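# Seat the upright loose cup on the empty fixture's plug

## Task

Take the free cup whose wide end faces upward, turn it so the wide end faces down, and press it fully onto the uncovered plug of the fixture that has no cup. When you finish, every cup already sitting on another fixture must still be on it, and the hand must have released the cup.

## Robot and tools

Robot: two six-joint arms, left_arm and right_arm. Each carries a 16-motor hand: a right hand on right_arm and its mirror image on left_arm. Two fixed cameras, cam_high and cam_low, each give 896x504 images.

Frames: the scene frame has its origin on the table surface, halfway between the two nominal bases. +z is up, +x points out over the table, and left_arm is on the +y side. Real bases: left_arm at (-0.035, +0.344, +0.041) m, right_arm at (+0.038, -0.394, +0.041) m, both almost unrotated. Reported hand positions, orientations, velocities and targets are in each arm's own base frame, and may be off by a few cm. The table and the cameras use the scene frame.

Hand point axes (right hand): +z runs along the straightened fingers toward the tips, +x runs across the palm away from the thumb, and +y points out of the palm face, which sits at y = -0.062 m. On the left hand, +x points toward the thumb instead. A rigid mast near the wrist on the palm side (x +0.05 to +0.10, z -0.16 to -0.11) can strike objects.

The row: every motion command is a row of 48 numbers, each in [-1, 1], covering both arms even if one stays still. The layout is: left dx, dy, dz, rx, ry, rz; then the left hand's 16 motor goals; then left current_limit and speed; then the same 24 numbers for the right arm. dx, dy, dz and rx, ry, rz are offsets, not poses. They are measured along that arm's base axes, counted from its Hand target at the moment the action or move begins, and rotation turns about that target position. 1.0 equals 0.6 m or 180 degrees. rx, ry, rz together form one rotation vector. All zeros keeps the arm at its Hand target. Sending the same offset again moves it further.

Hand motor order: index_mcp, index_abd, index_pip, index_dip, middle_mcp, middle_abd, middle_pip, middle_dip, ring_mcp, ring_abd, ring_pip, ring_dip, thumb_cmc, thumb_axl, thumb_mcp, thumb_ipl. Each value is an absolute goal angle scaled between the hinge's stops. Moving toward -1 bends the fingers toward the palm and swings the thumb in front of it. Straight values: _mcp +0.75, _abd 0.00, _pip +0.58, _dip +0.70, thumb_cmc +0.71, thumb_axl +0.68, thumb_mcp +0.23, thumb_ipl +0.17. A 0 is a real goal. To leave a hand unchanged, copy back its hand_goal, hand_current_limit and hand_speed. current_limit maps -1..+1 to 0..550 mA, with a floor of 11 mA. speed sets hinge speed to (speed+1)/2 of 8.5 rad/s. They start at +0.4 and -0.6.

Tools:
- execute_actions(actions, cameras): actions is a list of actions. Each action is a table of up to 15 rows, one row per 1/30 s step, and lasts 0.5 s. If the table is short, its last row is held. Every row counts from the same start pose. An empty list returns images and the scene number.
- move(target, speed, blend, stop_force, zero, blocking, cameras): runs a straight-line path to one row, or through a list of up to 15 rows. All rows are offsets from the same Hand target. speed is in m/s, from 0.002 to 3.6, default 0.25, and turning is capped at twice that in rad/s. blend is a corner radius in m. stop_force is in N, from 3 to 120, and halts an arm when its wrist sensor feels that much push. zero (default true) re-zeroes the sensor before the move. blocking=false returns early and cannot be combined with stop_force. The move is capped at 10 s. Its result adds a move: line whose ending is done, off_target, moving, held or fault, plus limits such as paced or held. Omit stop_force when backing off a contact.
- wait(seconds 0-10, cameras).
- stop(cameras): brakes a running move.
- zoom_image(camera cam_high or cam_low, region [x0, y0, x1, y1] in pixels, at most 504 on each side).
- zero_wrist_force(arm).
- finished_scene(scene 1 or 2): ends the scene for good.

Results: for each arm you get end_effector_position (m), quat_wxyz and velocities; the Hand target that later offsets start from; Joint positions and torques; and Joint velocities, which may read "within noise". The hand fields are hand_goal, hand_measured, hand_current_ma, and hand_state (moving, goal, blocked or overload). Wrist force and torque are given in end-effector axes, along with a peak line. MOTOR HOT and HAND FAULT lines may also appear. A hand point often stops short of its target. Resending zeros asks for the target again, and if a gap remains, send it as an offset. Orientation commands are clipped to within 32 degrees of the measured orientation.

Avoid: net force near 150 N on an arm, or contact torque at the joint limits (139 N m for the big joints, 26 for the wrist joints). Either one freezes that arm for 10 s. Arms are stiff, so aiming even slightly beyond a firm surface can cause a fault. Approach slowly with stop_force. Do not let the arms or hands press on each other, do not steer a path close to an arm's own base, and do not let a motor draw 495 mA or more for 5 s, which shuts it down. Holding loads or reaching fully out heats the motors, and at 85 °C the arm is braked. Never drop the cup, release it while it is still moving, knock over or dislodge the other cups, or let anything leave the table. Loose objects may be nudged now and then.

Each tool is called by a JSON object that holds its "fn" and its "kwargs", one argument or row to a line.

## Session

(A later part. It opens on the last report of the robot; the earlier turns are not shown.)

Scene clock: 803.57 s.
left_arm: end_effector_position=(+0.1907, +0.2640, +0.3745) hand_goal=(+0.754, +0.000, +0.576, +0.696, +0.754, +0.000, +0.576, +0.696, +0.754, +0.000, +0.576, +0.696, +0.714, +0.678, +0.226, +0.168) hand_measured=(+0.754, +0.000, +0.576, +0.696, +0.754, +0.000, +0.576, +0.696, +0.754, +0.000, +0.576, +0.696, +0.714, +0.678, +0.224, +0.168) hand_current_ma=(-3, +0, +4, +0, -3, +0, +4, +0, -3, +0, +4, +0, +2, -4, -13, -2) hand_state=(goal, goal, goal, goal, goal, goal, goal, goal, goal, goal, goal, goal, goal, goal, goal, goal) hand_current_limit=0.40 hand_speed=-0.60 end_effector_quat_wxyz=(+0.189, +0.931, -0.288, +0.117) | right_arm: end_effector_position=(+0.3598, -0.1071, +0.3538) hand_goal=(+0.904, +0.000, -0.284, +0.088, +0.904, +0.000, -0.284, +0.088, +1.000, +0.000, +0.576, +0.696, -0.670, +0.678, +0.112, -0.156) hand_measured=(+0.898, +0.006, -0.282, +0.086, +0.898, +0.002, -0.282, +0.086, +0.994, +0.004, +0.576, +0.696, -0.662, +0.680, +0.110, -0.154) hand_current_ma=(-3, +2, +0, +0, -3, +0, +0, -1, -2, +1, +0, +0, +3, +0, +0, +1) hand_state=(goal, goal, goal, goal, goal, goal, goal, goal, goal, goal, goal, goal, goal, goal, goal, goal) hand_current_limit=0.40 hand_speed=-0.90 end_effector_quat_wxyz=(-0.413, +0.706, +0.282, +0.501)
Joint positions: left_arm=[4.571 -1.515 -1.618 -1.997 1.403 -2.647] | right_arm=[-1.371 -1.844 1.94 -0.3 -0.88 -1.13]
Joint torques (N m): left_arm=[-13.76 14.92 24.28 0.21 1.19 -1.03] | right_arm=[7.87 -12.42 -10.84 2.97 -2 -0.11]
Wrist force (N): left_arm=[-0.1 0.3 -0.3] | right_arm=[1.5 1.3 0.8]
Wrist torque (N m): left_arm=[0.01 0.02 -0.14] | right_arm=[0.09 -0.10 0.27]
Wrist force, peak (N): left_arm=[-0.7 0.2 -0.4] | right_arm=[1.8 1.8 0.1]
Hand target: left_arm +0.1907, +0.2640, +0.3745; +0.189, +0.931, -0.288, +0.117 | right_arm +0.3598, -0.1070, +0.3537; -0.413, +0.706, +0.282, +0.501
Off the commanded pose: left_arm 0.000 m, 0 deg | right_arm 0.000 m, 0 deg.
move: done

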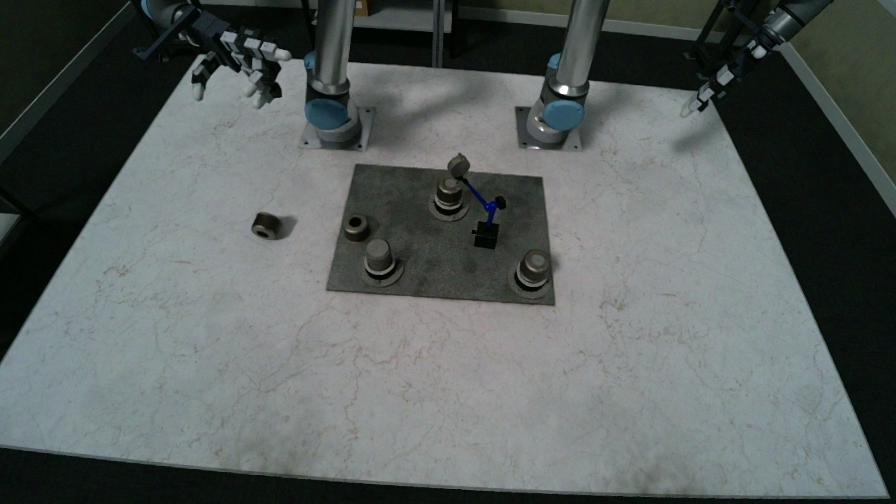

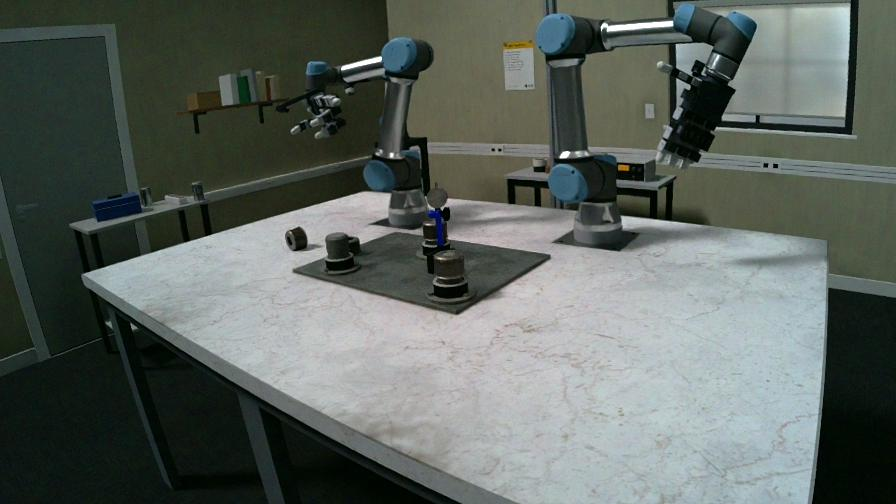

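{"fn": "move", "kwargs": {
  "target": [
    [0,0,0,0,0,0,0.754,0,0.576,0.696,0.754,0,0.576,0.696,0.754,0,0.576,0.696,0.714,0.678,0.226,0.168,0.4,-0.6,0.2337,0.0117,0.0772,-0.108,0,0.488,0.904,0,-0.285,0.087,0.904,0,-0.285,0.087,1.0,0,0.576,0.696,-0.671,0.678,0.112,-0.157,0.4,-0.9],
    [0,0,0,0,0,0,0.754,0,0.576,0.696,0.754,0,0.576,0.696,0.754,0,0.576,0.696,0.714,0.678,0.226,0.168,0.4,-0.6,0.4003,-0.005,-0.0895,0.2181,0.0073,-0.9736,0.904,0,-0.285,0.087,0.904,0,-0.285,0.087,1.0,0,0.576,0.696,-0.671,0.678,0.112,-0.157,0.4,-0.9]
  ],
  "speed": 0.35,
  "blend": 0.03,
  "cameras": ["all"]
}}

Scene clock: 821.83 s.
left_arm: end_effector_position=(+0.1907, +0.2640, +0.3745) hand_goal=(+0.754, +0.000, +0.576, +0.696, +0.754, +0.000, +0.576, +0.696, +0.754, +0.000, +0.576, +0.696, +0.714, +0.678, +0.226, +0.168) hand_measured=(+0.754, +0.000, +0.576, +0.696, +0.754, +0.000, +0.576, +0.696, +0.754, +0.000, +0.576, +0.696, +0.714, +0.678, +0.224, +0.168) hand_current_ma=(-3, +0, +4, +0, -3, +0, +4, +0, -3, +0, +4, +0, +2, -4, -13, -2) hand_state=(goal, goal, goal, goal, goal, goal, goal, goal, goal, goal, goal, goal, goal, goal, goal, goal) hand_current_limit=0.40 hand_speed=-0.60 end_effector_quat_wxyz=(+0.189, +0.931, -0.288, +0.117) | right_arm: end_effector_position=(+0.5999, -0.1100, +0.3001) hand_goal=(+0.904, +0.000, -0.284, +0.088, +0.904, +0.000, -0.284, +0.088, +1.000, +0.000, +0.576, +0.696, -0.670, +0.678, +0.112, -0.156) hand_measured=(+0.898, +0.006, -0.282, +0.086, +0.898, +0.002, -0.282, +0.086, +0.994, +0.004, +0.576, +0.696, -0.662, +0.680, +0.110, -0.154) hand_current_ma=(-3, +2, +0, +0, -3, +0, +0, -1, -2, +1, +0, +0, +3, +0, +0, +1) hand_state=(goal, goal, goal, goal, goal, goal, goal, goal, goal, goal, goal, goal, goal, goal, goal, goal) hand_current_limit=0.40 hand_speed=-0.90 end_effector_quat_wxyz=(-0.331, -0.191, +0.801, -0.461) end_effector_velocity=(+0.001, +0.000, +0.000) end_effector_angular_velocity=(+0.000, +0.000, +0.003)
Joint positions: left_arm=[4.571 -1.515 -1.618 -1.997 1.403 -2.647] | right_arm=[-0.123 -0.993 1.024 -0.996 -2.695 -1.772]
Joint velocities: left_arm=[within noise] | right_arm=[0 0 0 -0.005 -0.002 -0.004]
Joint torques (N m): left_arm=[-13.1 15.27 23.76 0.27 1.49 -0.76] | right_arm=[0.72 -42.76 -13.15 -3.8 -3.05 -1.54]
Wrist force (N): left_arm=[-0.1 0.1 -0.3] | right_arm=[1.1 0.3 0.3]
Wrist torque (N m): left_arm=[-0.03 0.02 -0.13] | right_arm=[0.02 -0.09 0.22]
Wrist force, peak (N): left_arm=[0.1 0.5 -0.7] | right_arm=[1.7 1.6 0.8]
Hand target: left_arm +0.1907, +0.2640, +0.3745; +0.189, +0.931, -0.288, +0.117 | right_arm +0.6000, -0.1100, +0.3000; -0.331, -0.191, +0.801, -0.461
Off the commanded pose: left_arm 0.000 m, 0 deg | right_arm 0.000 m, 0 deg.
move: done

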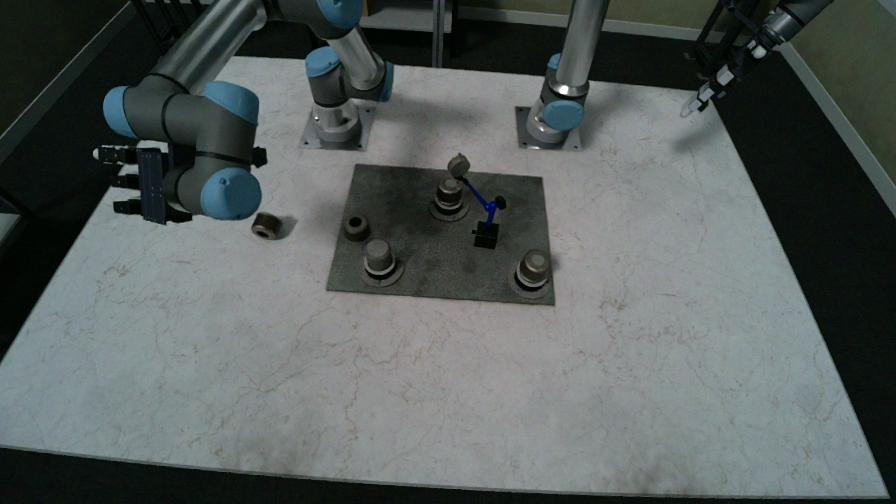

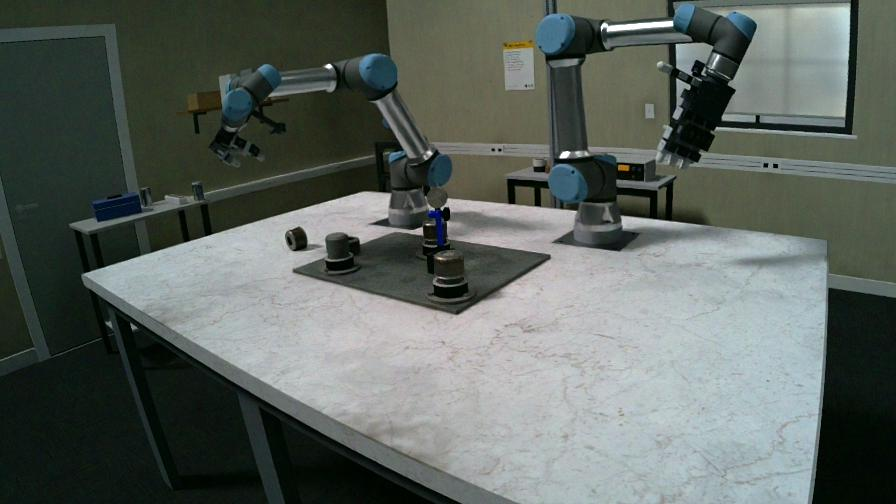

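{"fn": "move", "kwargs": {
  "target": [0,0,0,0,0,0,0.754,0,0.576,0.696,0.754,0,0.576,0.696,0.754,0,0.576,0.696,0.714,0.678,0.226,0.168,0.4,-0.6,-0.0648,-0.0005,-0.3555,0,0,0,0.904,0,-0.285,0.087,0.904,0,-0.285,0.087,1.0,0,0.576,0.696,-0.671,0.678,0.112,-0.157,0.4,-0.9],
  "speed": 0.2,
  "cameras": ["all"]
}}

{"fn": "zoom_image", "kwargs": {
  "camera": "cam_low",
  "region": [220, 160, 380, 270]
}}

{"fn": "zoom_image", "kwargs": {
  "camera": "cam_high",
  "region": [170, 150, 350, 290]
}}

Scene clock: 827.30 s.
left_arm: end_effector_position=(+0.1907, +0.2640, +0.3745) hand_goal=(+0.754, +0.000, +0.576, +0.696, +0.754, +0.000, +0.576, +0.696, +0.754, +0.000, +0.576, +0.696, +0.714, +0.678, +0.226, +0.168) hand_measured=(+0.754, +0.000, +0.576, +0.696, +0.754, +0.000, +0.576, +0.696, +0.754, +0.000, +0.576, +0.696, +0.714, +0.678, +0.224, +0.168) hand_current_ma=(-3, +0, +4, +0, -3, +0, +4, +0, -3, +0, +4, +0, +2, -4, -13, -2) hand_state=(goal, goal, goal, goal, goal, goal, goal, goal, goal, goal, goal, goal, goal, goal, goal, goal) hand_current_limit=0.40 hand_speed=-0.60 end_effector_quat_wxyz=(+0.189, +0.931, -0.288, +0.117) | right_arm: end_effector_position=(+0.5611, -0.1104, +0.0868) hand_goal=(+0.904, +0.000, -0.284, +0.088, +0.904, +0.000, -0.284, +0.088, +1.000, +0.000, +0.576, +0.696, -0.670, +0.678, +0.112, -0.156) hand_measured=(+0.898, +0.006, -0.282, +0.086, +0.898, +0.002, -0.282, +0.086, +0.994, +0.004, +0.576, +0.696, -0.662, +0.680, +0.110, -0.154) hand_current_ma=(-3, +2, +0, +0, -3, +0, +0, -1, -2, +1, +0, +0, +3, +0, +0, +1) hand_state=(goal, goal, goal, goal, goal, goal, goal, goal, goal, goal, goal, goal, goal, goal, goal, goal) hand_current_limit=0.40 hand_speed=-0.90 end_effector_quat_wxyz=(-0.331, -0.191, +0.801, -0.461)
Joint positions: left_arm=[4.571 -1.515 -1.618 -1.997 1.403 -2.647] | right_arm=[-0.13 -0.931 1.501 -1.547 -2.699 -1.787]
Joint torques (N m): left_arm=[-13.5 15.47 23.97 0.39 1.53 -0.87] | right_arm=[-1.1 -50.09 -12.53 -2.92 -1.45 1.06]
Wrist force (N): left_arm=[-0.4 0.3 0.0] | right_arm=[1.1 0.2 0.2]
Wrist torque (N m): left_arm=[-0.03 0.06 -0.15] | right_arm=[0.01 -0.09 0.34]
Wrist force, peak (N): left_arm=[-0.5 0.6 -0.1] | right_arm=[2.4 -1.4 -0.4]
Hand target: left_arm +0.1907, +0.2640, +0.3745; +0.189, +0.931, -0.288, +0.117 | right_arm +0.5611, -0.1103, +0.0867; -0.331, -0.191, +0.801, -0.461
Off the commanded pose: left_arm 0.000 m, 0 deg | right_arm 0.000 m, 0 deg.
move: done

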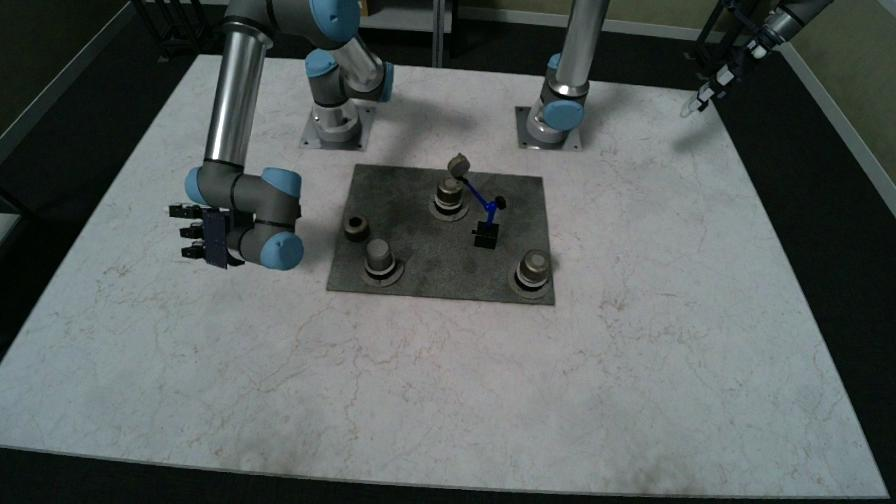

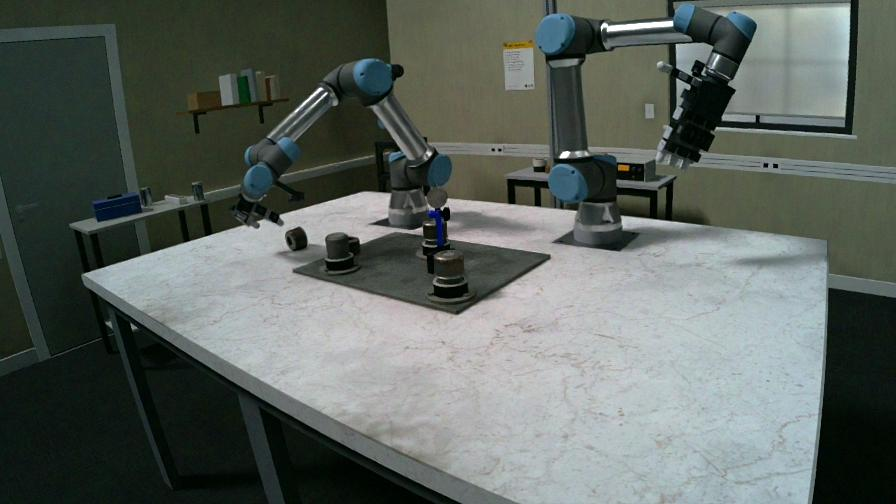

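Scaled by 3.150 from the camera's 896x504 image, which has a finer 1280x720 frame.

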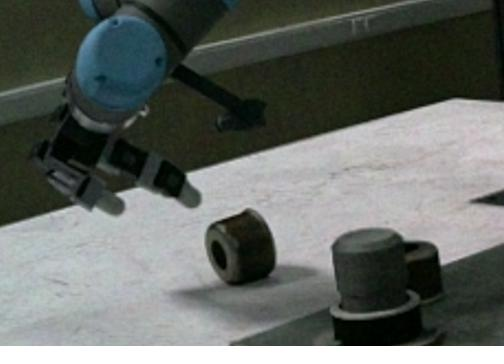

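Scaled by 2.800 from the camera's 896x504 image, which has a finer 1280x720 frame.

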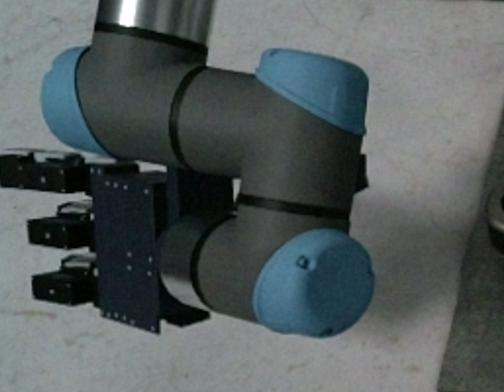

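{"fn": "move", "kwargs": {
  "target": [0,0,0,0,0,0,0.754,0,0.576,0.696,0.754,0,0.576,0.696,0.754,0,0.576,0.696,0.714,0.678,0.226,0.168,0.4,-0.6,-0.1447,0.0083,-0.1413,0,0,0,0.904,0,-0.285,0.087,0.904,0,-0.285,0.087,1.0,0,0.576,0.696,-0.671,0.678,0.112,-0.157,0.4,-0.9],
  "speed": 0.04,
  "stop_force": 5,
  "cameras": ["all"]
}}

{"fn": "zoom_image", "kwargs": {
  "camera": "cam_low",
  "region": [250, 190, 350, 260]
}}

{"fn": "zoom_image", "kwargs": {
  "camera": "cam_high",
  "region": [190, 150, 330, 270]
}}

Scene clock: 842.40 s.
left_arm: end_effector_position=(+0.1907, +0.2640, +0.3745) hand_goal=(+0.754, +0.000, +0.576, +0.696, +0.754, +0.000, +0.576, +0.696, +0.754, +0.000, +0.576, +0.696, +0.714, +0.678, +0.226, +0.168) hand_measured=(+0.754, +0.000, +0.576, +0.696, +0.754, +0.000, +0.576, +0.696, +0.754, +0.000, +0.576, +0.696, +0.714, +0.678, +0.224, +0.168) hand_current_ma=(-3, +0, +4, +0, -3, +0, +4, +0, -3, +0, +4, +0, +2, -4, -13, -2) hand_state=(goal, goal, goal, goal, goal, goal, goal, goal, goal, goal, goal, goal, goal, goal, goal, goal) hand_current_limit=0.40 hand_speed=-0.60 end_effector_quat_wxyz=(+0.189, +0.931, -0.288, +0.117) | right_arm: end_effector_position=(+0.4742, -0.1054, +0.0020) hand_goal=(+0.904, +0.000, -0.284, +0.088, +0.904, +0.000, -0.284, +0.088, +1.000, +0.000, +0.576, +0.696, -0.670, +0.678, +0.112, -0.156) hand_measured=(+0.898, +0.006, -0.282, +0.086, +0.898, +0.002, -0.282, +0.086, +0.994, +0.004, +0.576, +0.696, -0.662, +0.680, +0.110, -0.154) hand_current_ma=(-3, +2, +0, +0, -3, +0, +0, -1, -2, +1, +0, +0, +3, +0, +0, +1) hand_state=(goal, goal, goal, goal, goal, goal, goal, goal, goal, goal, goal, goal, goal, goal, goal, goal) hand_current_limit=0.40 hand_speed=-0.90 end_effector_quat_wxyz=(-0.331, -0.191, +0.801, -0.461)
Joint positions: left_arm=[4.571 -1.515 -1.618 -1.997 1.403 -2.647] | right_arm=[-0.141 -0.953 1.838 -1.882 -2.705 -1.808]
Joint torques (N m): left_arm=[-12.89 14.86 23.55 0.43 1.46 -0.66] | right_arm=[5.18 -54 -23.96 0.52 -1.19 0.77]
Wrist force (N): left_arm=[-0.1 0.2 0.0] | right_arm=[1.1 0.0 0.3]
Wrist torque (N m): left_arm=[-0.05 0.02 -0.13] | right_arm=[-0.03 -0.12 0.36]
Wrist force, peak (N): left_arm=[-0.3 0.7 -0.5] | right_arm=[1.4 0.2 0.3]
Hand target: left_arm +0.1907, +0.2640, +0.3745; +0.189, +0.931, -0.288, +0.117 | right_arm +0.4743, -0.1053, +0.0020; -0.331, -0.191, +0.801, -0.461
Off the commanded pose: left_arm 0.000 m, 0 deg | right_arm 0.000 m, 0 deg.
move: done

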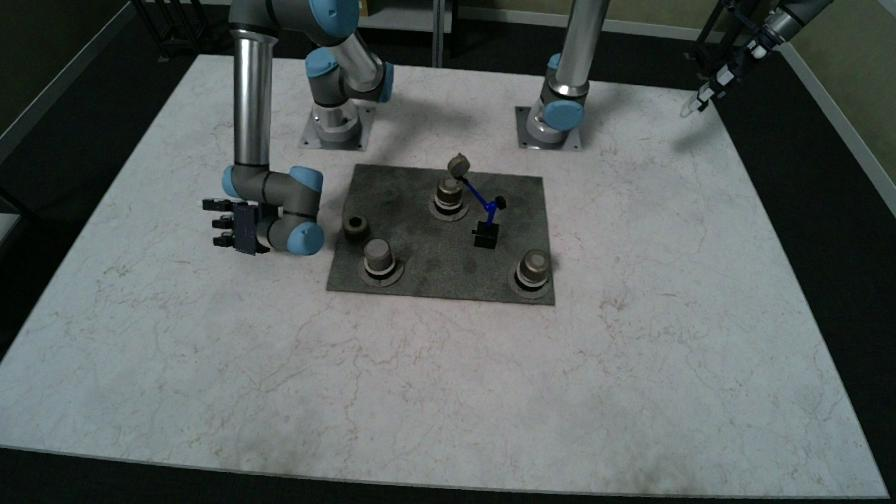

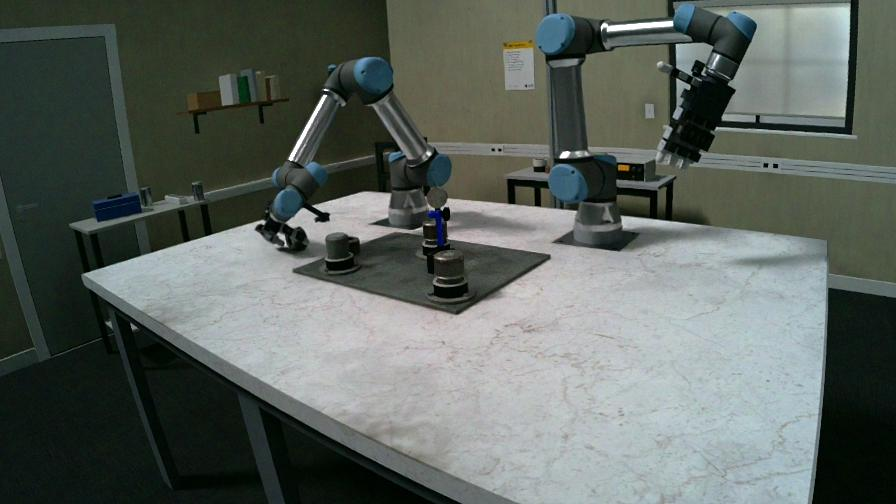

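Scaled by 5.040 from the camera's 896x504 image, which has a finer 1280x720 frame.

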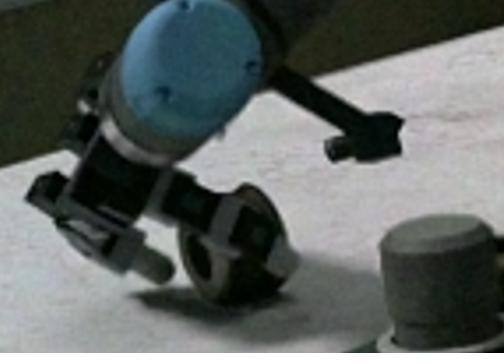

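Scaled by 3.600 from the camera's 896x504 image, which has a finer 1280x720 frame.

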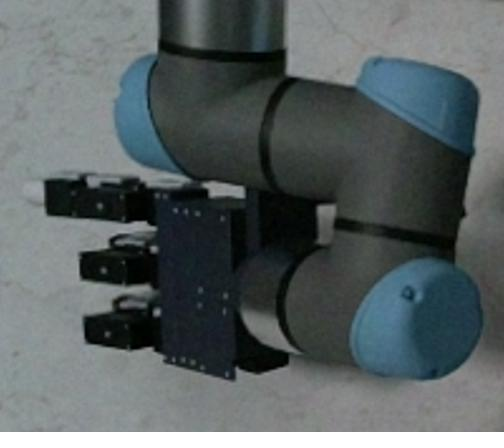

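{"fn": "move", "kwargs": {
  "target": [0,0,0,0,0,0,0.754,0,0.576,0.696,0.754,0,0.576,0.696,0.754,0,0.576,0.696,0.714,0.678,0.226,0.168,0.4,-0.6,0,0,0,0,0,0,0.589,0,-0.328,-0.058,0.589,0,-0.328,-0.058,1.0,0,0.576,0.696,-0.671,0.678,-0.169,-0.157,0.2,-0.85],
  "speed": 0.04
}}

{"fn": "move", "kwargs": {
  "target": [0,0,0,0,0,0,0.754,0,0.576,0.696,0.754,0,0.576,0.696,0.754,0,0.576,0.696,0.714,0.678,0.226,0.168,0.4,-0.6,0,0,0,0,0,0,0.589,0,-0.328,-0.058,0.589,0,-0.328,-0.058,1.0,0,0.576,0.696,-0.671,0.678,-0.169,-0.157,0.5,-0.85],
  "speed": 0.04,
  "cameras": ["all"]
}}

{"fn": "zoom_image", "kwargs": {
  "camera": "cam_low",
  "region": [250, 190, 350, 260]
}}

Scene clock: 849.47 s.
left_arm: end_effector_position=(+0.1907, +0.2640, +0.3745) hand_goal=(+0.754, +0.000, +0.576, +0.696, +0.754, +0.000, +0.576, +0.696, +0.754, +0.000, +0.576, +0.696, +0.714, +0.678, +0.226, +0.168) hand_measured=(+0.754, +0.000, +0.576, +0.696, +0.754, +0.000, +0.576, +0.696, +0.754, +0.000, +0.576, +0.696, +0.714, +0.678, +0.224, +0.168) hand_current_ma=(-3, +0, +4, +0, -3, +0, +4, +0, -3, +0, +4, +0, +2, -4, -13, -2) hand_state=(goal, goal, goal, goal, goal, goal, goal, goal, goal, goal, goal, goal, goal, goal, goal, goal) hand_current_limit=0.40 hand_speed=-0.60 end_effector_quat_wxyz=(+0.189, +0.931, -0.288, +0.117) | right_arm: end_effector_position=(+0.4743, -0.1053, +0.0020) hand_goal=(+0.590, +0.000, -0.328, -0.058, +0.590, +0.000, -0.328, -0.058, +1.000, +0.000, +0.576, +0.696, -0.670, +0.678, -0.168, -0.156) hand_measured=(+0.702, +0.006, -0.296, -0.050, +0.712, -0.002, -0.300, -0.050, +0.994, +0.004, +0.576, +0.696, -0.670, +0.676, +0.002, -0.116) hand_current_ma=(+290, +2, +34, +3, +330, +0, +27, +3, -2, +1, +0, +0, +0, -1, +330, +79) hand_state=(blocked, goal, blocked, goal, blocked, goal, blocked, goal, goal, goal, goal, goal, goal, goal, blocked, blocked) hand_current_limit=0.20 hand_speed=-0.85 end_effector_quat_wxyz=(-0.331, -0.191, +0.801, -0.461)
Joint positions: left_arm=[4.571 -1.515 -1.618 -1.997 1.403 -2.647] | right_arm=[-0.141 -0.953 1.838 -1.882 -2.705 -1.808]
Joint torques (N m): left_arm=[-11.81 14.69 23.35 0.49 1.57 -0.58] | right_arm=[6.19 -51.89 -21.42 0.33 0.43 0.99]
Wrist force (N): left_arm=[0.0 0.4 -0.3] | right_arm=[3.9 -4.2 -0.3]
Wrist torque (N m): left_arm=[0.01 0.00 -0.13] | right_arm=[-0.04 -0.08 0.32]
Wrist force, peak (N): left_arm=[-0.7 0.3 -0.2] | right_arm=[4.2 -4.0 -0.3]
Hand target: left_arm +0.1907, +0.2640, +0.3745; +0.189, +0.931, -0.288, +0.117 | right_arm +0.4743, -0.1053, +0.0020; -0.331, -0.191, +0.801, -0.461
Off the commanded pose: left_arm 0.000 m, 0 deg | right_arm 0.000 m, 0 deg.
move: done

Scene clock: 849.97 s.
left_arm: end_effector_position=(+0.1907, +0.2640, +0.3745) hand_goal=(+0.754, +0.000, +0.576, +0.696, +0.754, +0.000, +0.576, +0.696, +0.754, +0.000, +0.576, +0.696, +0.714, +0.678, +0.226, +0.168) hand_measured=(+0.754, +0.000, +0.576, +0.696, +0.754, +0.000, +0.576, +0.696, +0.754, +0.000, +0.576, +0.696, +0.714, +0.678, +0.224, +0.168) hand_current_ma=(-3, +0, +4, +0, -3, +0, +4, +0, -3, +0, +4, +0, +2, -4, -13, -2) hand_state=(goal, goal, goal, goal, goal, goal, goal, goal, goal, goal, goal, goal, goal, goal, goal, goal) hand_current_limit=0.40 hand_speed=-0.60 end_effector_quat_wxyz=(+0.189, +0.931, -0.288, +0.117) | right_arm: end_effector_position=(+0.4743, -0.1053, +0.0020) hand_goal=(+0.590, +0.000, -0.328, -0.058, +0.590, +0.000, -0.328, -0.058, +1.000, +0.000, +0.576, +0.696, -0.670, +0.678, -0.168, -0.156) hand_measured=(+0.702, +0.006, -0.296, -0.050, +0.712, -0.002, -0.300, -0.050, +0.994, +0.004, +0.576, +0.696, -0.670, +0.676, +0.002, -0.116) hand_current_ma=(+290, +2, +34, +3, +331, +0, +27, +3, -2, +1, +0, +0, +0, -1, +413, +79) hand_state=(blocked, goal, blocked, goal, blocked, goal, blocked, goal, goal, goal, goal, goal, goal, goal, blocked, blocked) hand_current_limit=0.50 hand_speed=-0.85 end_effector_quat_wxyz=(-0.331, -0.191, +0.801, -0.461)
Joint positions: left_arm=[4.571 -1.515 -1.618 -1.997 1.403 -2.647] | right_arm=[-0.141 -0.953 1.838 -1.882 -2.705 -1.808]
Joint torques (N m): left_arm=[-13.06 15.24 24.75 0.3 1.42 -0.62] | right_arm=[6.05 -48.74 -19.11 -0.02 0.43 1.05]
Wrist force (N): left_arm=[-0.1 0.2 -0.2] | right_arm=[3.9 -4.0 -0.2]
Wrist torque (N m): left_arm=[-0.02 0.02 -0.13] | right_arm=[-0.04 -0.08 0.33]
Wrist force, peak (N): left_arm=[0.3 0.3 -0.5] | right_arm=[3.9 -4.3 -0.5]
Hand target: left_arm +0.1907, +0.2640, +0.3745; +0.189, +0.931, -0.288, +0.117 | right_arm +0.4743, -0.1053, +0.0020; -0.331, -0.191, +0.801, -0.461
Off the commanded pose: left_arm 0.000 m, 0 deg | right_arm 0.000 m, 0 deg.
move: done

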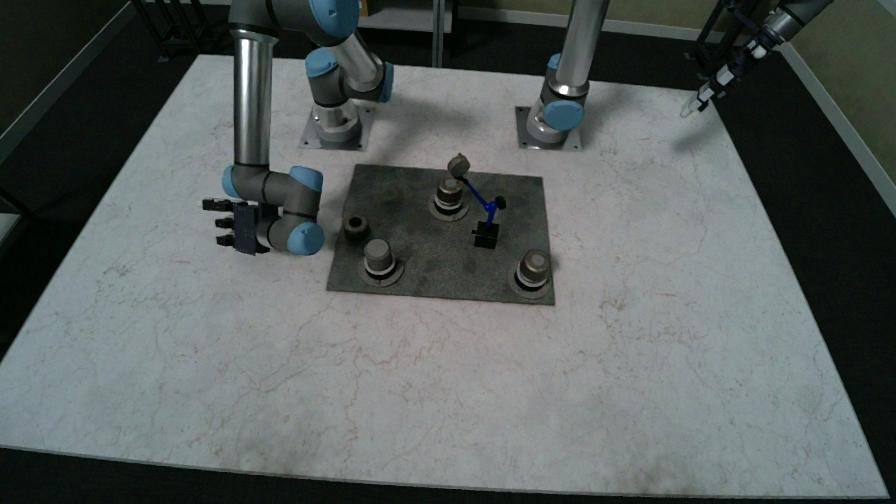

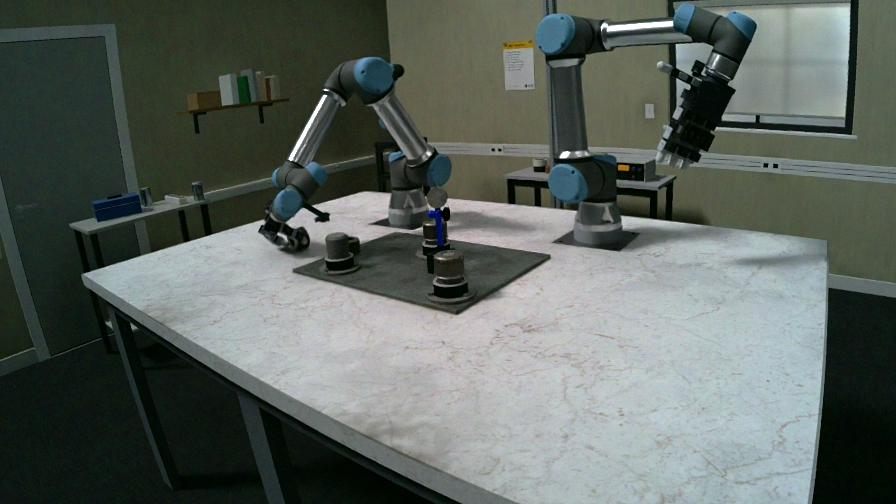

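Scaled by 5.040 from the camera's 896x504 image, which has a finer 1280x720 frame.

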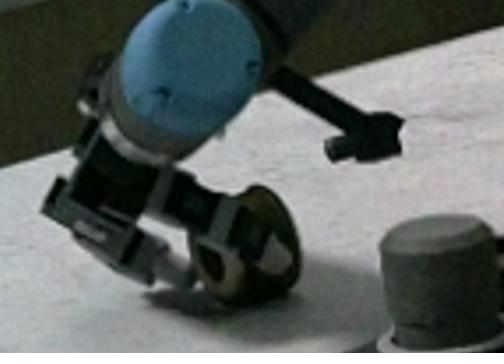

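{"fn": "move", "kwargs": {
  "target": [0,0,0,0,0,0,0.754,0,0.576,0.696,0.754,0,0.576,0.696,0.754,0,0.576,0.696,0.714,0.678,0.226,0.168,0.4,-0.6,0,0,0.3,0,0,0,0.589,0,-0.328,-0.058,0.589,0,-0.328,-0.058,1.0,0,0.576,0.696,-0.671,0.678,-0.169,-0.157,0.5,-0.85],
  "speed": 0.1,
  "cameras": ["all"]
}}

{"fn": "zoom_image", "kwargs": {
  "camera": "cam_low",
  "region": [230, 110, 350, 220]
}}

{"fn": "zoom_image", "kwargs": {
  "camera": "cam_high",
  "region": [140, 110, 320, 250]
}}

Scene clock: 855.53 s.
left_arm: end_effector_position=(+0.1907, +0.2640, +0.3745) hand_goal=(+0.754, +0.000, +0.576, +0.696, +0.754, +0.000, +0.576, +0.696, +0.754, +0.000, +0.576, +0.696, +0.714, +0.678, +0.226, +0.168) hand_measured=(+0.754, +0.000, +0.576, +0.696, +0.754, +0.000, +0.576, +0.696, +0.754, +0.000, +0.576, +0.696, +0.714, +0.678, +0.224, +0.168) hand_current_ma=(-3, +0, +4, +0, -3, +0, +4, +0, -3, +0, +4, +0, +2, -4, -13, -2) hand_state=(goal, goal, goal, goal, goal, goal, goal, goal, goal, goal, goal, goal, goal, goal, goal, goal) hand_current_limit=0.40 hand_speed=-0.60 end_effector_quat_wxyz=(+0.189, +0.931, -0.288, +0.117) | right_arm: end_effector_position=(+0.4743, -0.1054, +0.1820) hand_goal=(+0.590, +0.000, -0.328, -0.058, +0.590, +0.000, -0.328, -0.058, +1.000, +0.000, +0.576, +0.696, -0.670, +0.678, -0.168, -0.156) hand_measured=(+0.694, +0.008, -0.284, -0.044, +0.684, -0.002, -0.298, -0.044, +0.994, +0.004, +0.576, +0.696, -0.638, +0.688, +0.002, -0.106) hand_current_ma=(+258, +2, +57, +8, +214, +0, +30, +9, -2, +1, +0, +0, +33, +7, +413, +109) hand_state=(blocked, goal, blocked, goal, blocked, goal, blocked, goal, goal, goal, goal, goal, blocked, goal, blocked, blocked) hand_current_limit=0.50 hand_speed=-0.85 end_effector_quat_wxyz=(-0.331, -0.191, +0.801, -0.461)
Joint positions: left_arm=[4.571 -1.515 -1.618 -1.997 1.403 -2.647] | right_arm=[-0.141 -1.224 1.691 -1.465 -2.705 -1.808]
Joint torques (N m): left_arm=[-12.28 14.13 24.61 0.45 1.41 -0.35] | right_arm=[-0.33 -33.41 -12.51 -2.04 -2.86 -0.28]
Wrist force (N): left_arm=[-0.1 0.2 0.0] | right_arm=[-0.4 1.5 1.1]
Wrist torque (N m): left_arm=[-0.05 0.02 -0.14] | right_arm=[0.00 -0.09 0.31]
Wrist force, peak (N): left_arm=[-0.5 0.5 -0.3] | right_arm=[4.2 -4.3 -0.5]
Hand target: left_arm +0.1907, +0.2640, +0.3745; +0.189, +0.931, -0.288, +0.117 | right_arm +0.4743, -0.1053, +0.1820; -0.331, -0.191, +0.801, -0.461
Off the commanded pose: left_arm 0.000 m, 0 deg | right_arm 0.000 m, 0 deg.
move: done

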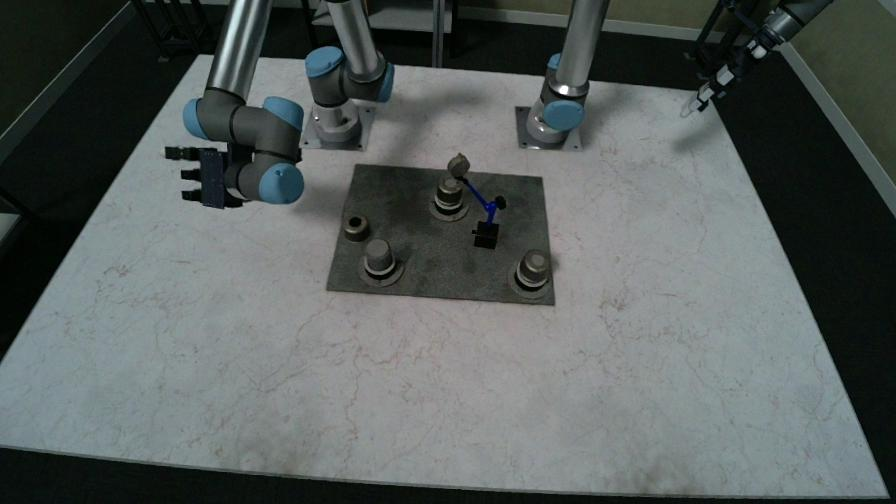

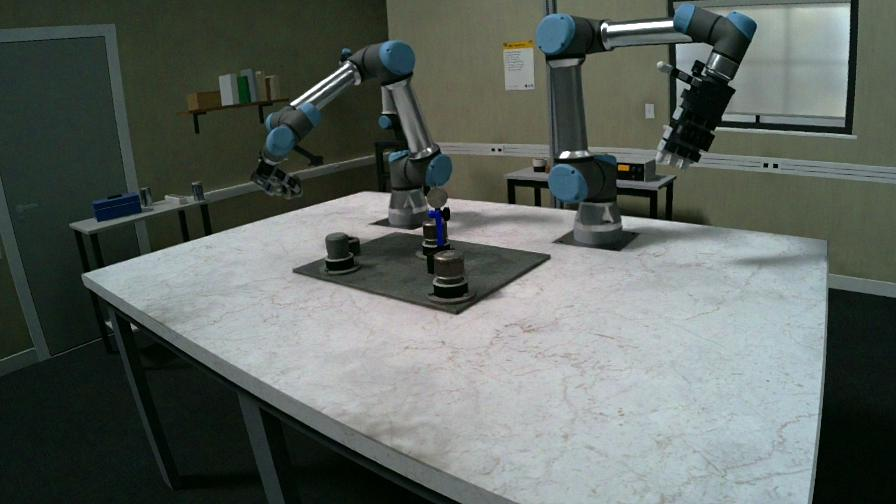

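Scaled by 4.200 from the camera's 896x504 image, which has a finer 1280x720 frame.

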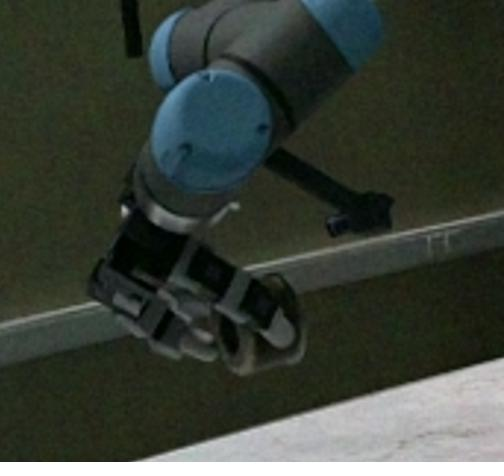

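Scaled by 2.800 from the camera's 896x504 image, which has a finer 1280x720 frame.

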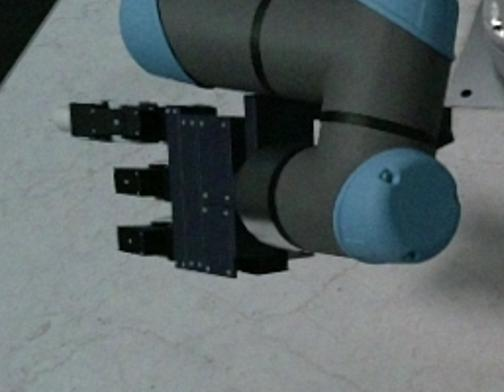

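{"fn": "move", "kwargs": {
  "target": [
    [0,0,0,0,0,0,0.754,0,0.576,0.696,0.754,0,0.576,0.696,0.754,0,0.576,0.696,0.714,0.678,0.226,0.168,0.4,-0.6,0.0762,0.1755,0.33,-0.13,-0.2244,-0.1299,0.589,0,-0.328,-0.058,0.589,0,-0.328,-0.058,1.0,0,0.576,0.696,-0.671,0.678,-0.169,-0.157,0.5,-0.85],
    [0,0,0,0,0,0,0.754,0,0.576,0.696,0.754,0,0.576,0.696,0.754,0,0.576,0.696,0.714,0.678,0.226,0.168,0.4,-0.6,0.139,0.5638,0.074,-0.2599,-0.4487,-0.2597,0.589,0,-0.328,-0.058,0.589,0,-0.328,-0.058,1.0,0,0.576,0.696,-0.671,0.678,-0.169,-0.157,0.5,-0.85]
  ],
  "speed": 0.25,
  "blend": 0.04,
  "cameras": ["all"]
}}

{"fn": "zoom_image", "kwargs": {
  "camera": "cam_low",
  "region": [280, 170, 420, 290]
}}

{"fn": "zoom_image", "kwargs": {
  "camera": "cam_high",
  "region": [320, 180, 460, 300]
}}

Scene clock: 891.20 s.
left_arm: end_effector_position=(+0.1907, +0.2640, +0.3745) hand_goal=(+0.754, +0.000, +0.576, +0.696, +0.754, +0.000, +0.576, +0.696, +0.754, +0.000, +0.576, +0.696, +0.714, +0.678, +0.226, +0.168) hand_measured=(+0.754, +0.000, +0.576, +0.696, +0.754, +0.000, +0.576, +0.696, +0.754, +0.000, +0.576, +0.696, +0.714, +0.678, +0.224, +0.168) hand_current_ma=(-3, +0, +4, +0, -3, +0, +4, +0, -3, +0, +4, +0, +2, -4, -13, -2) hand_state=(goal, goal, goal, goal, goal, goal, goal, goal, goal, goal, goal, goal, goal, goal, goal, goal) hand_current_limit=0.40 hand_speed=-0.60 end_effector_quat_wxyz=(+0.189, +0.931, -0.288, +0.117) | right_arm: end_effector_position=(+0.5576, +0.2329, +0.2264) hand_goal=(+0.590, +0.000, -0.328, -0.058, +0.590, +0.000, -0.328, -0.058, +1.000, +0.000, +0.576, +0.696, -0.670, +0.678, -0.168, -0.156) hand_measured=(+0.678, +0.008, -0.282, -0.044, +0.678, -0.006, -0.284, -0.036, +0.994, +0.000, +0.576, +0.696, -0.668, +0.680, +0.002, -0.100) hand_current_ma=(+196, +2, +59, +9, +194, -2, +56, +16, -3, +0, +0, +0, +0, +1, +412, +140) hand_state=(blocked, goal, blocked, goal, blocked, goal, blocked, blocked, goal, goal, goal, goal, goal, goal, blocked, blocked) hand_current_limit=0.50 hand_speed=-0.85 end_effector_quat_wxyz=(+0.056, +0.566, +0.597, -0.566) end_effector_velocity=(+0.000, +0.000, +0.000) end_effector_angular_velocity=(-0.003, -0.004, -0.003)
Joint positions: left_arm=[4.571 -1.515 -1.618 -1.997 1.403 -2.647] | right_arm=[0.442 -0.731 0.758 -0.428 -2.007 0.679]
Joint velocities: left_arm=[within noise] | right_arm=[0 0.001 0 -0.001 0 0.006]
Joint torques (N m): left_arm=[-12.64 15.29 22.93 0.49 1.63 -0.41] | right_arm=[3.48 -55.09 -19.56 -1.19 -0.56 1.79]
Wrist force (N): left_arm=[-0.1 0.0 -0.2] | right_arm=[0.5 1.4 1.8]
Wrist torque (N m): left_arm=[-0.04 0.02 -0.13] | right_arm=[-0.04 0.27 0.01]
Wrist force, peak (N): left_arm=[0.2 0.9 0.3] | right_arm=[-1.3 2.3 2.2]
Hand target: left_arm +0.1907, +0.2640, +0.3745; +0.189, +0.931, -0.288, +0.117 | right_arm +0.5577, +0.2329, +0.2264; +0.056, +0.566, +0.597, -0.566
Off the commanded pose: left_arm 0.000 m, 0 deg | right_arm 0.000 m, 0 deg.
move: done

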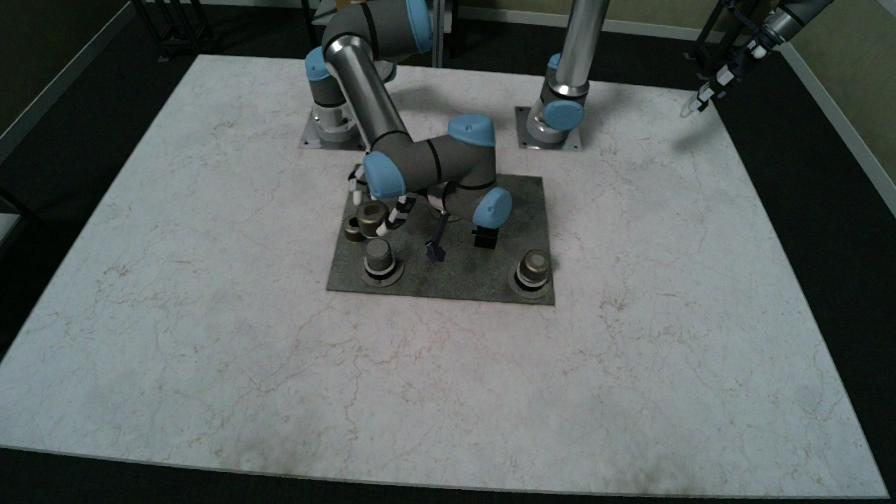

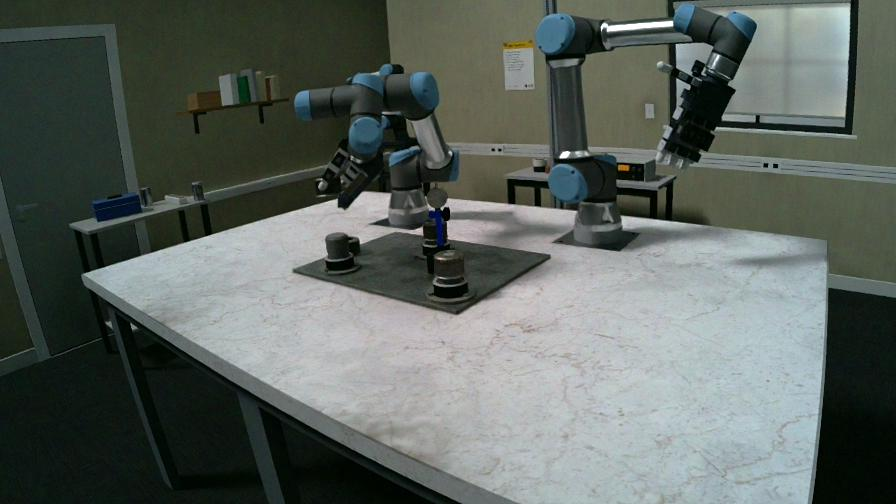

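Scaled by 3.600 from the camera's 896x504 image, which has a finer 1280x720 frame.

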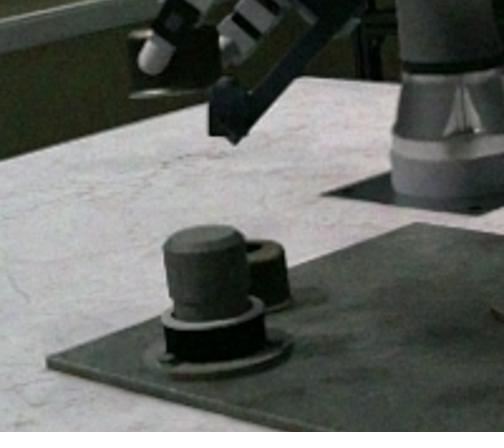

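Scaled by 3.600 from the camera's 896x504 image, which has a finer 1280x720 frame.

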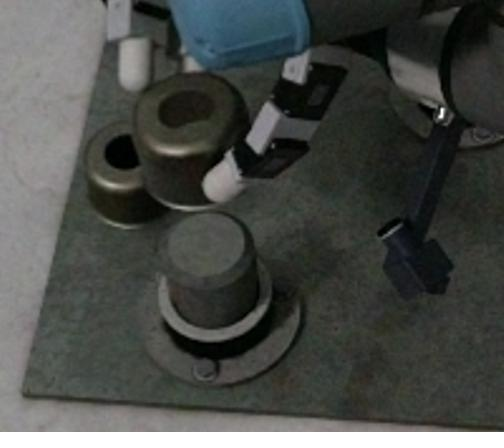

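{"fn": "move", "kwargs": {
  "target": [0,0,0,0,0,0,0.754,0,0.576,0.696,0.754,0,0.576,0.696,0.754,0,0.576,0.696,0.714,0.678,0.226,0.168,0.4,-0.6,-0.03,-0.006,-0.14,0,0,0,0.589,0,-0.328,-0.058,0.589,0,-0.328,-0.058,1.0,0,0.576,0.696,-0.671,0.678,-0.169,-0.157,0.5,-0.85],
  "speed": 0.1,
  "cameras": ["all"]
}}

{"fn": "zoom_image", "kwargs": {
  "camera": "cam_low",
  "region": [290, 190, 390, 280]
}}

{"fn": "zoom_image", "kwargs": {
  "camera": "cam_high",
  "region": [320, 190, 440, 300]
}}

Scene clock: 926.57 s.
left_arm: end_effector_position=(+0.1907, +0.2640, +0.3745) hand_goal=(+0.754, +0.000, +0.576, +0.696, +0.754, +0.000, +0.576, +0.696, +0.754, +0.000, +0.576, +0.696, +0.714, +0.678, +0.226, +0.168) hand_measured=(+0.754, +0.000, +0.576, +0.696, +0.754, +0.000, +0.576, +0.696, +0.754, +0.000, +0.576, +0.696, +0.714, +0.678, +0.224, +0.168) hand_current_ma=(-3, +0, +4, +0, -3, +0, +4, +0, -3, +0, +4, +0, +2, -4, -13, -2) hand_state=(goal, goal, goal, goal, goal, goal, goal, goal, goal, goal, goal, goal, goal, goal, goal, goal) hand_current_limit=0.40 hand_speed=-0.60 end_effector_quat_wxyz=(+0.189, +0.931, -0.288, +0.117) | right_arm: end_effector_position=(+0.5396, +0.2294, +0.1424) hand_goal=(+0.590, +0.000, -0.328, -0.058, +0.590, +0.000, -0.328, -0.058, +1.000, +0.000, +0.576, +0.696, -0.670, +0.678, -0.168, -0.156) hand_measured=(+0.678, +0.008, -0.282, -0.044, +0.678, -0.006, -0.284, -0.036, +0.994, +0.000, +0.576, +0.696, -0.668, +0.680, +0.002, -0.100) hand_current_ma=(+196, +2, +59, +9, +194, -2, +56, +17, -3, +0, +0, +0, +0, +0, +413, +140) hand_state=(blocked, goal, blocked, goal, blocked, goal, blocked, blocked, goal, goal, goal, goal, goal, goal, blocked, blocked) hand_current_limit=0.50 hand_speed=-0.85 end_effector_quat_wxyz=(+0.056, +0.566, +0.597, -0.566)
Joint positions: left_arm=[4.571 -1.515 -1.618 -1.997 1.403 -2.647] | right_arm=[0.448 -0.745 1.002 -0.656 -2.001 0.682]
Joint torques (N m): left_arm=[-13.25 14.77 23.02 0.54 1.49 -0.25] | right_arm=[-0.09 -62.25 -17.79 0.76 -1.95 -1.28]
Wrist force (N): left_arm=[-0.1 0.2 0.1] | right_arm=[0.7 1.5 1.5]
Wrist torque (N m): left_arm=[-0.05 0.02 -0.13] | right_arm=[-0.01 0.28 -0.10]
Wrist force, peak (N): left_arm=[0.0 0.7 -0.2] | right_arm=[1.5 2.1 2.4]
Hand target: left_arm +0.1907, +0.2640, +0.3745; +0.189, +0.931, -0.288, +0.117 | right_arm +0.5397, +0.2293, +0.1424; +0.056, +0.566, +0.597, -0.566
Off the commanded pose: left_arm 0.000 m, 0 deg | right_arm 0.000 m, 0 deg.
move: done

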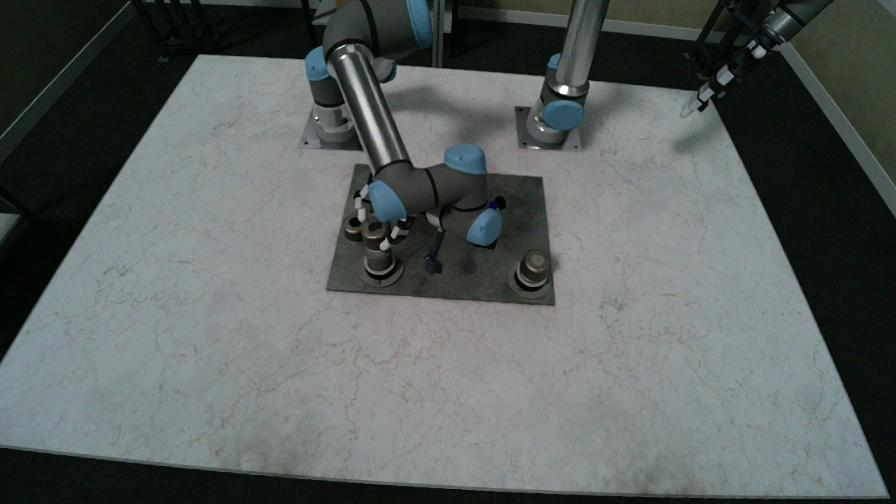

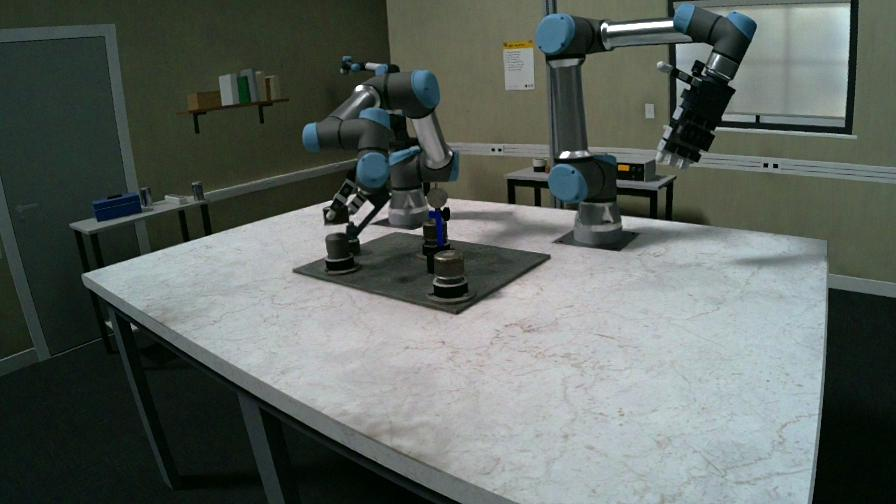

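Scaled by 5.040 from the camera's 896x504 image, which has a finer 1280x720 frame.

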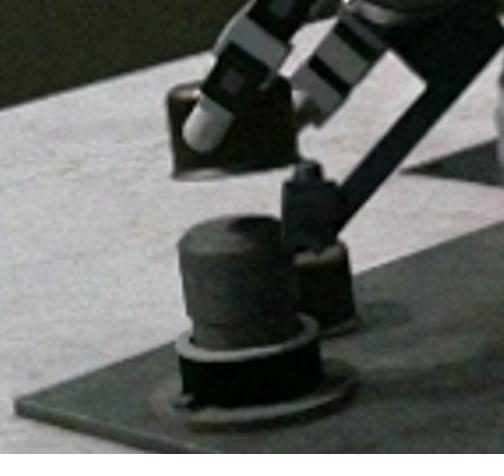

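Scaled by 4.200 from the camera's 896x504 image, which has a finer 1280x720 frame.

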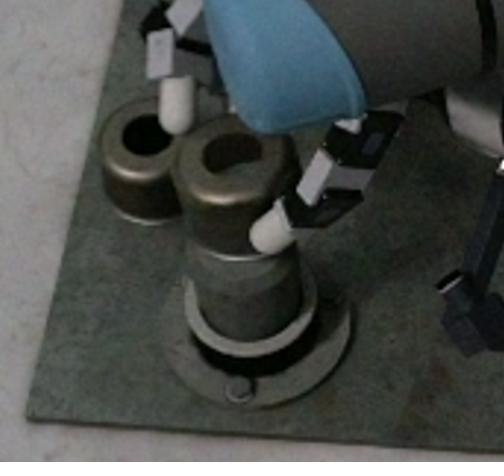

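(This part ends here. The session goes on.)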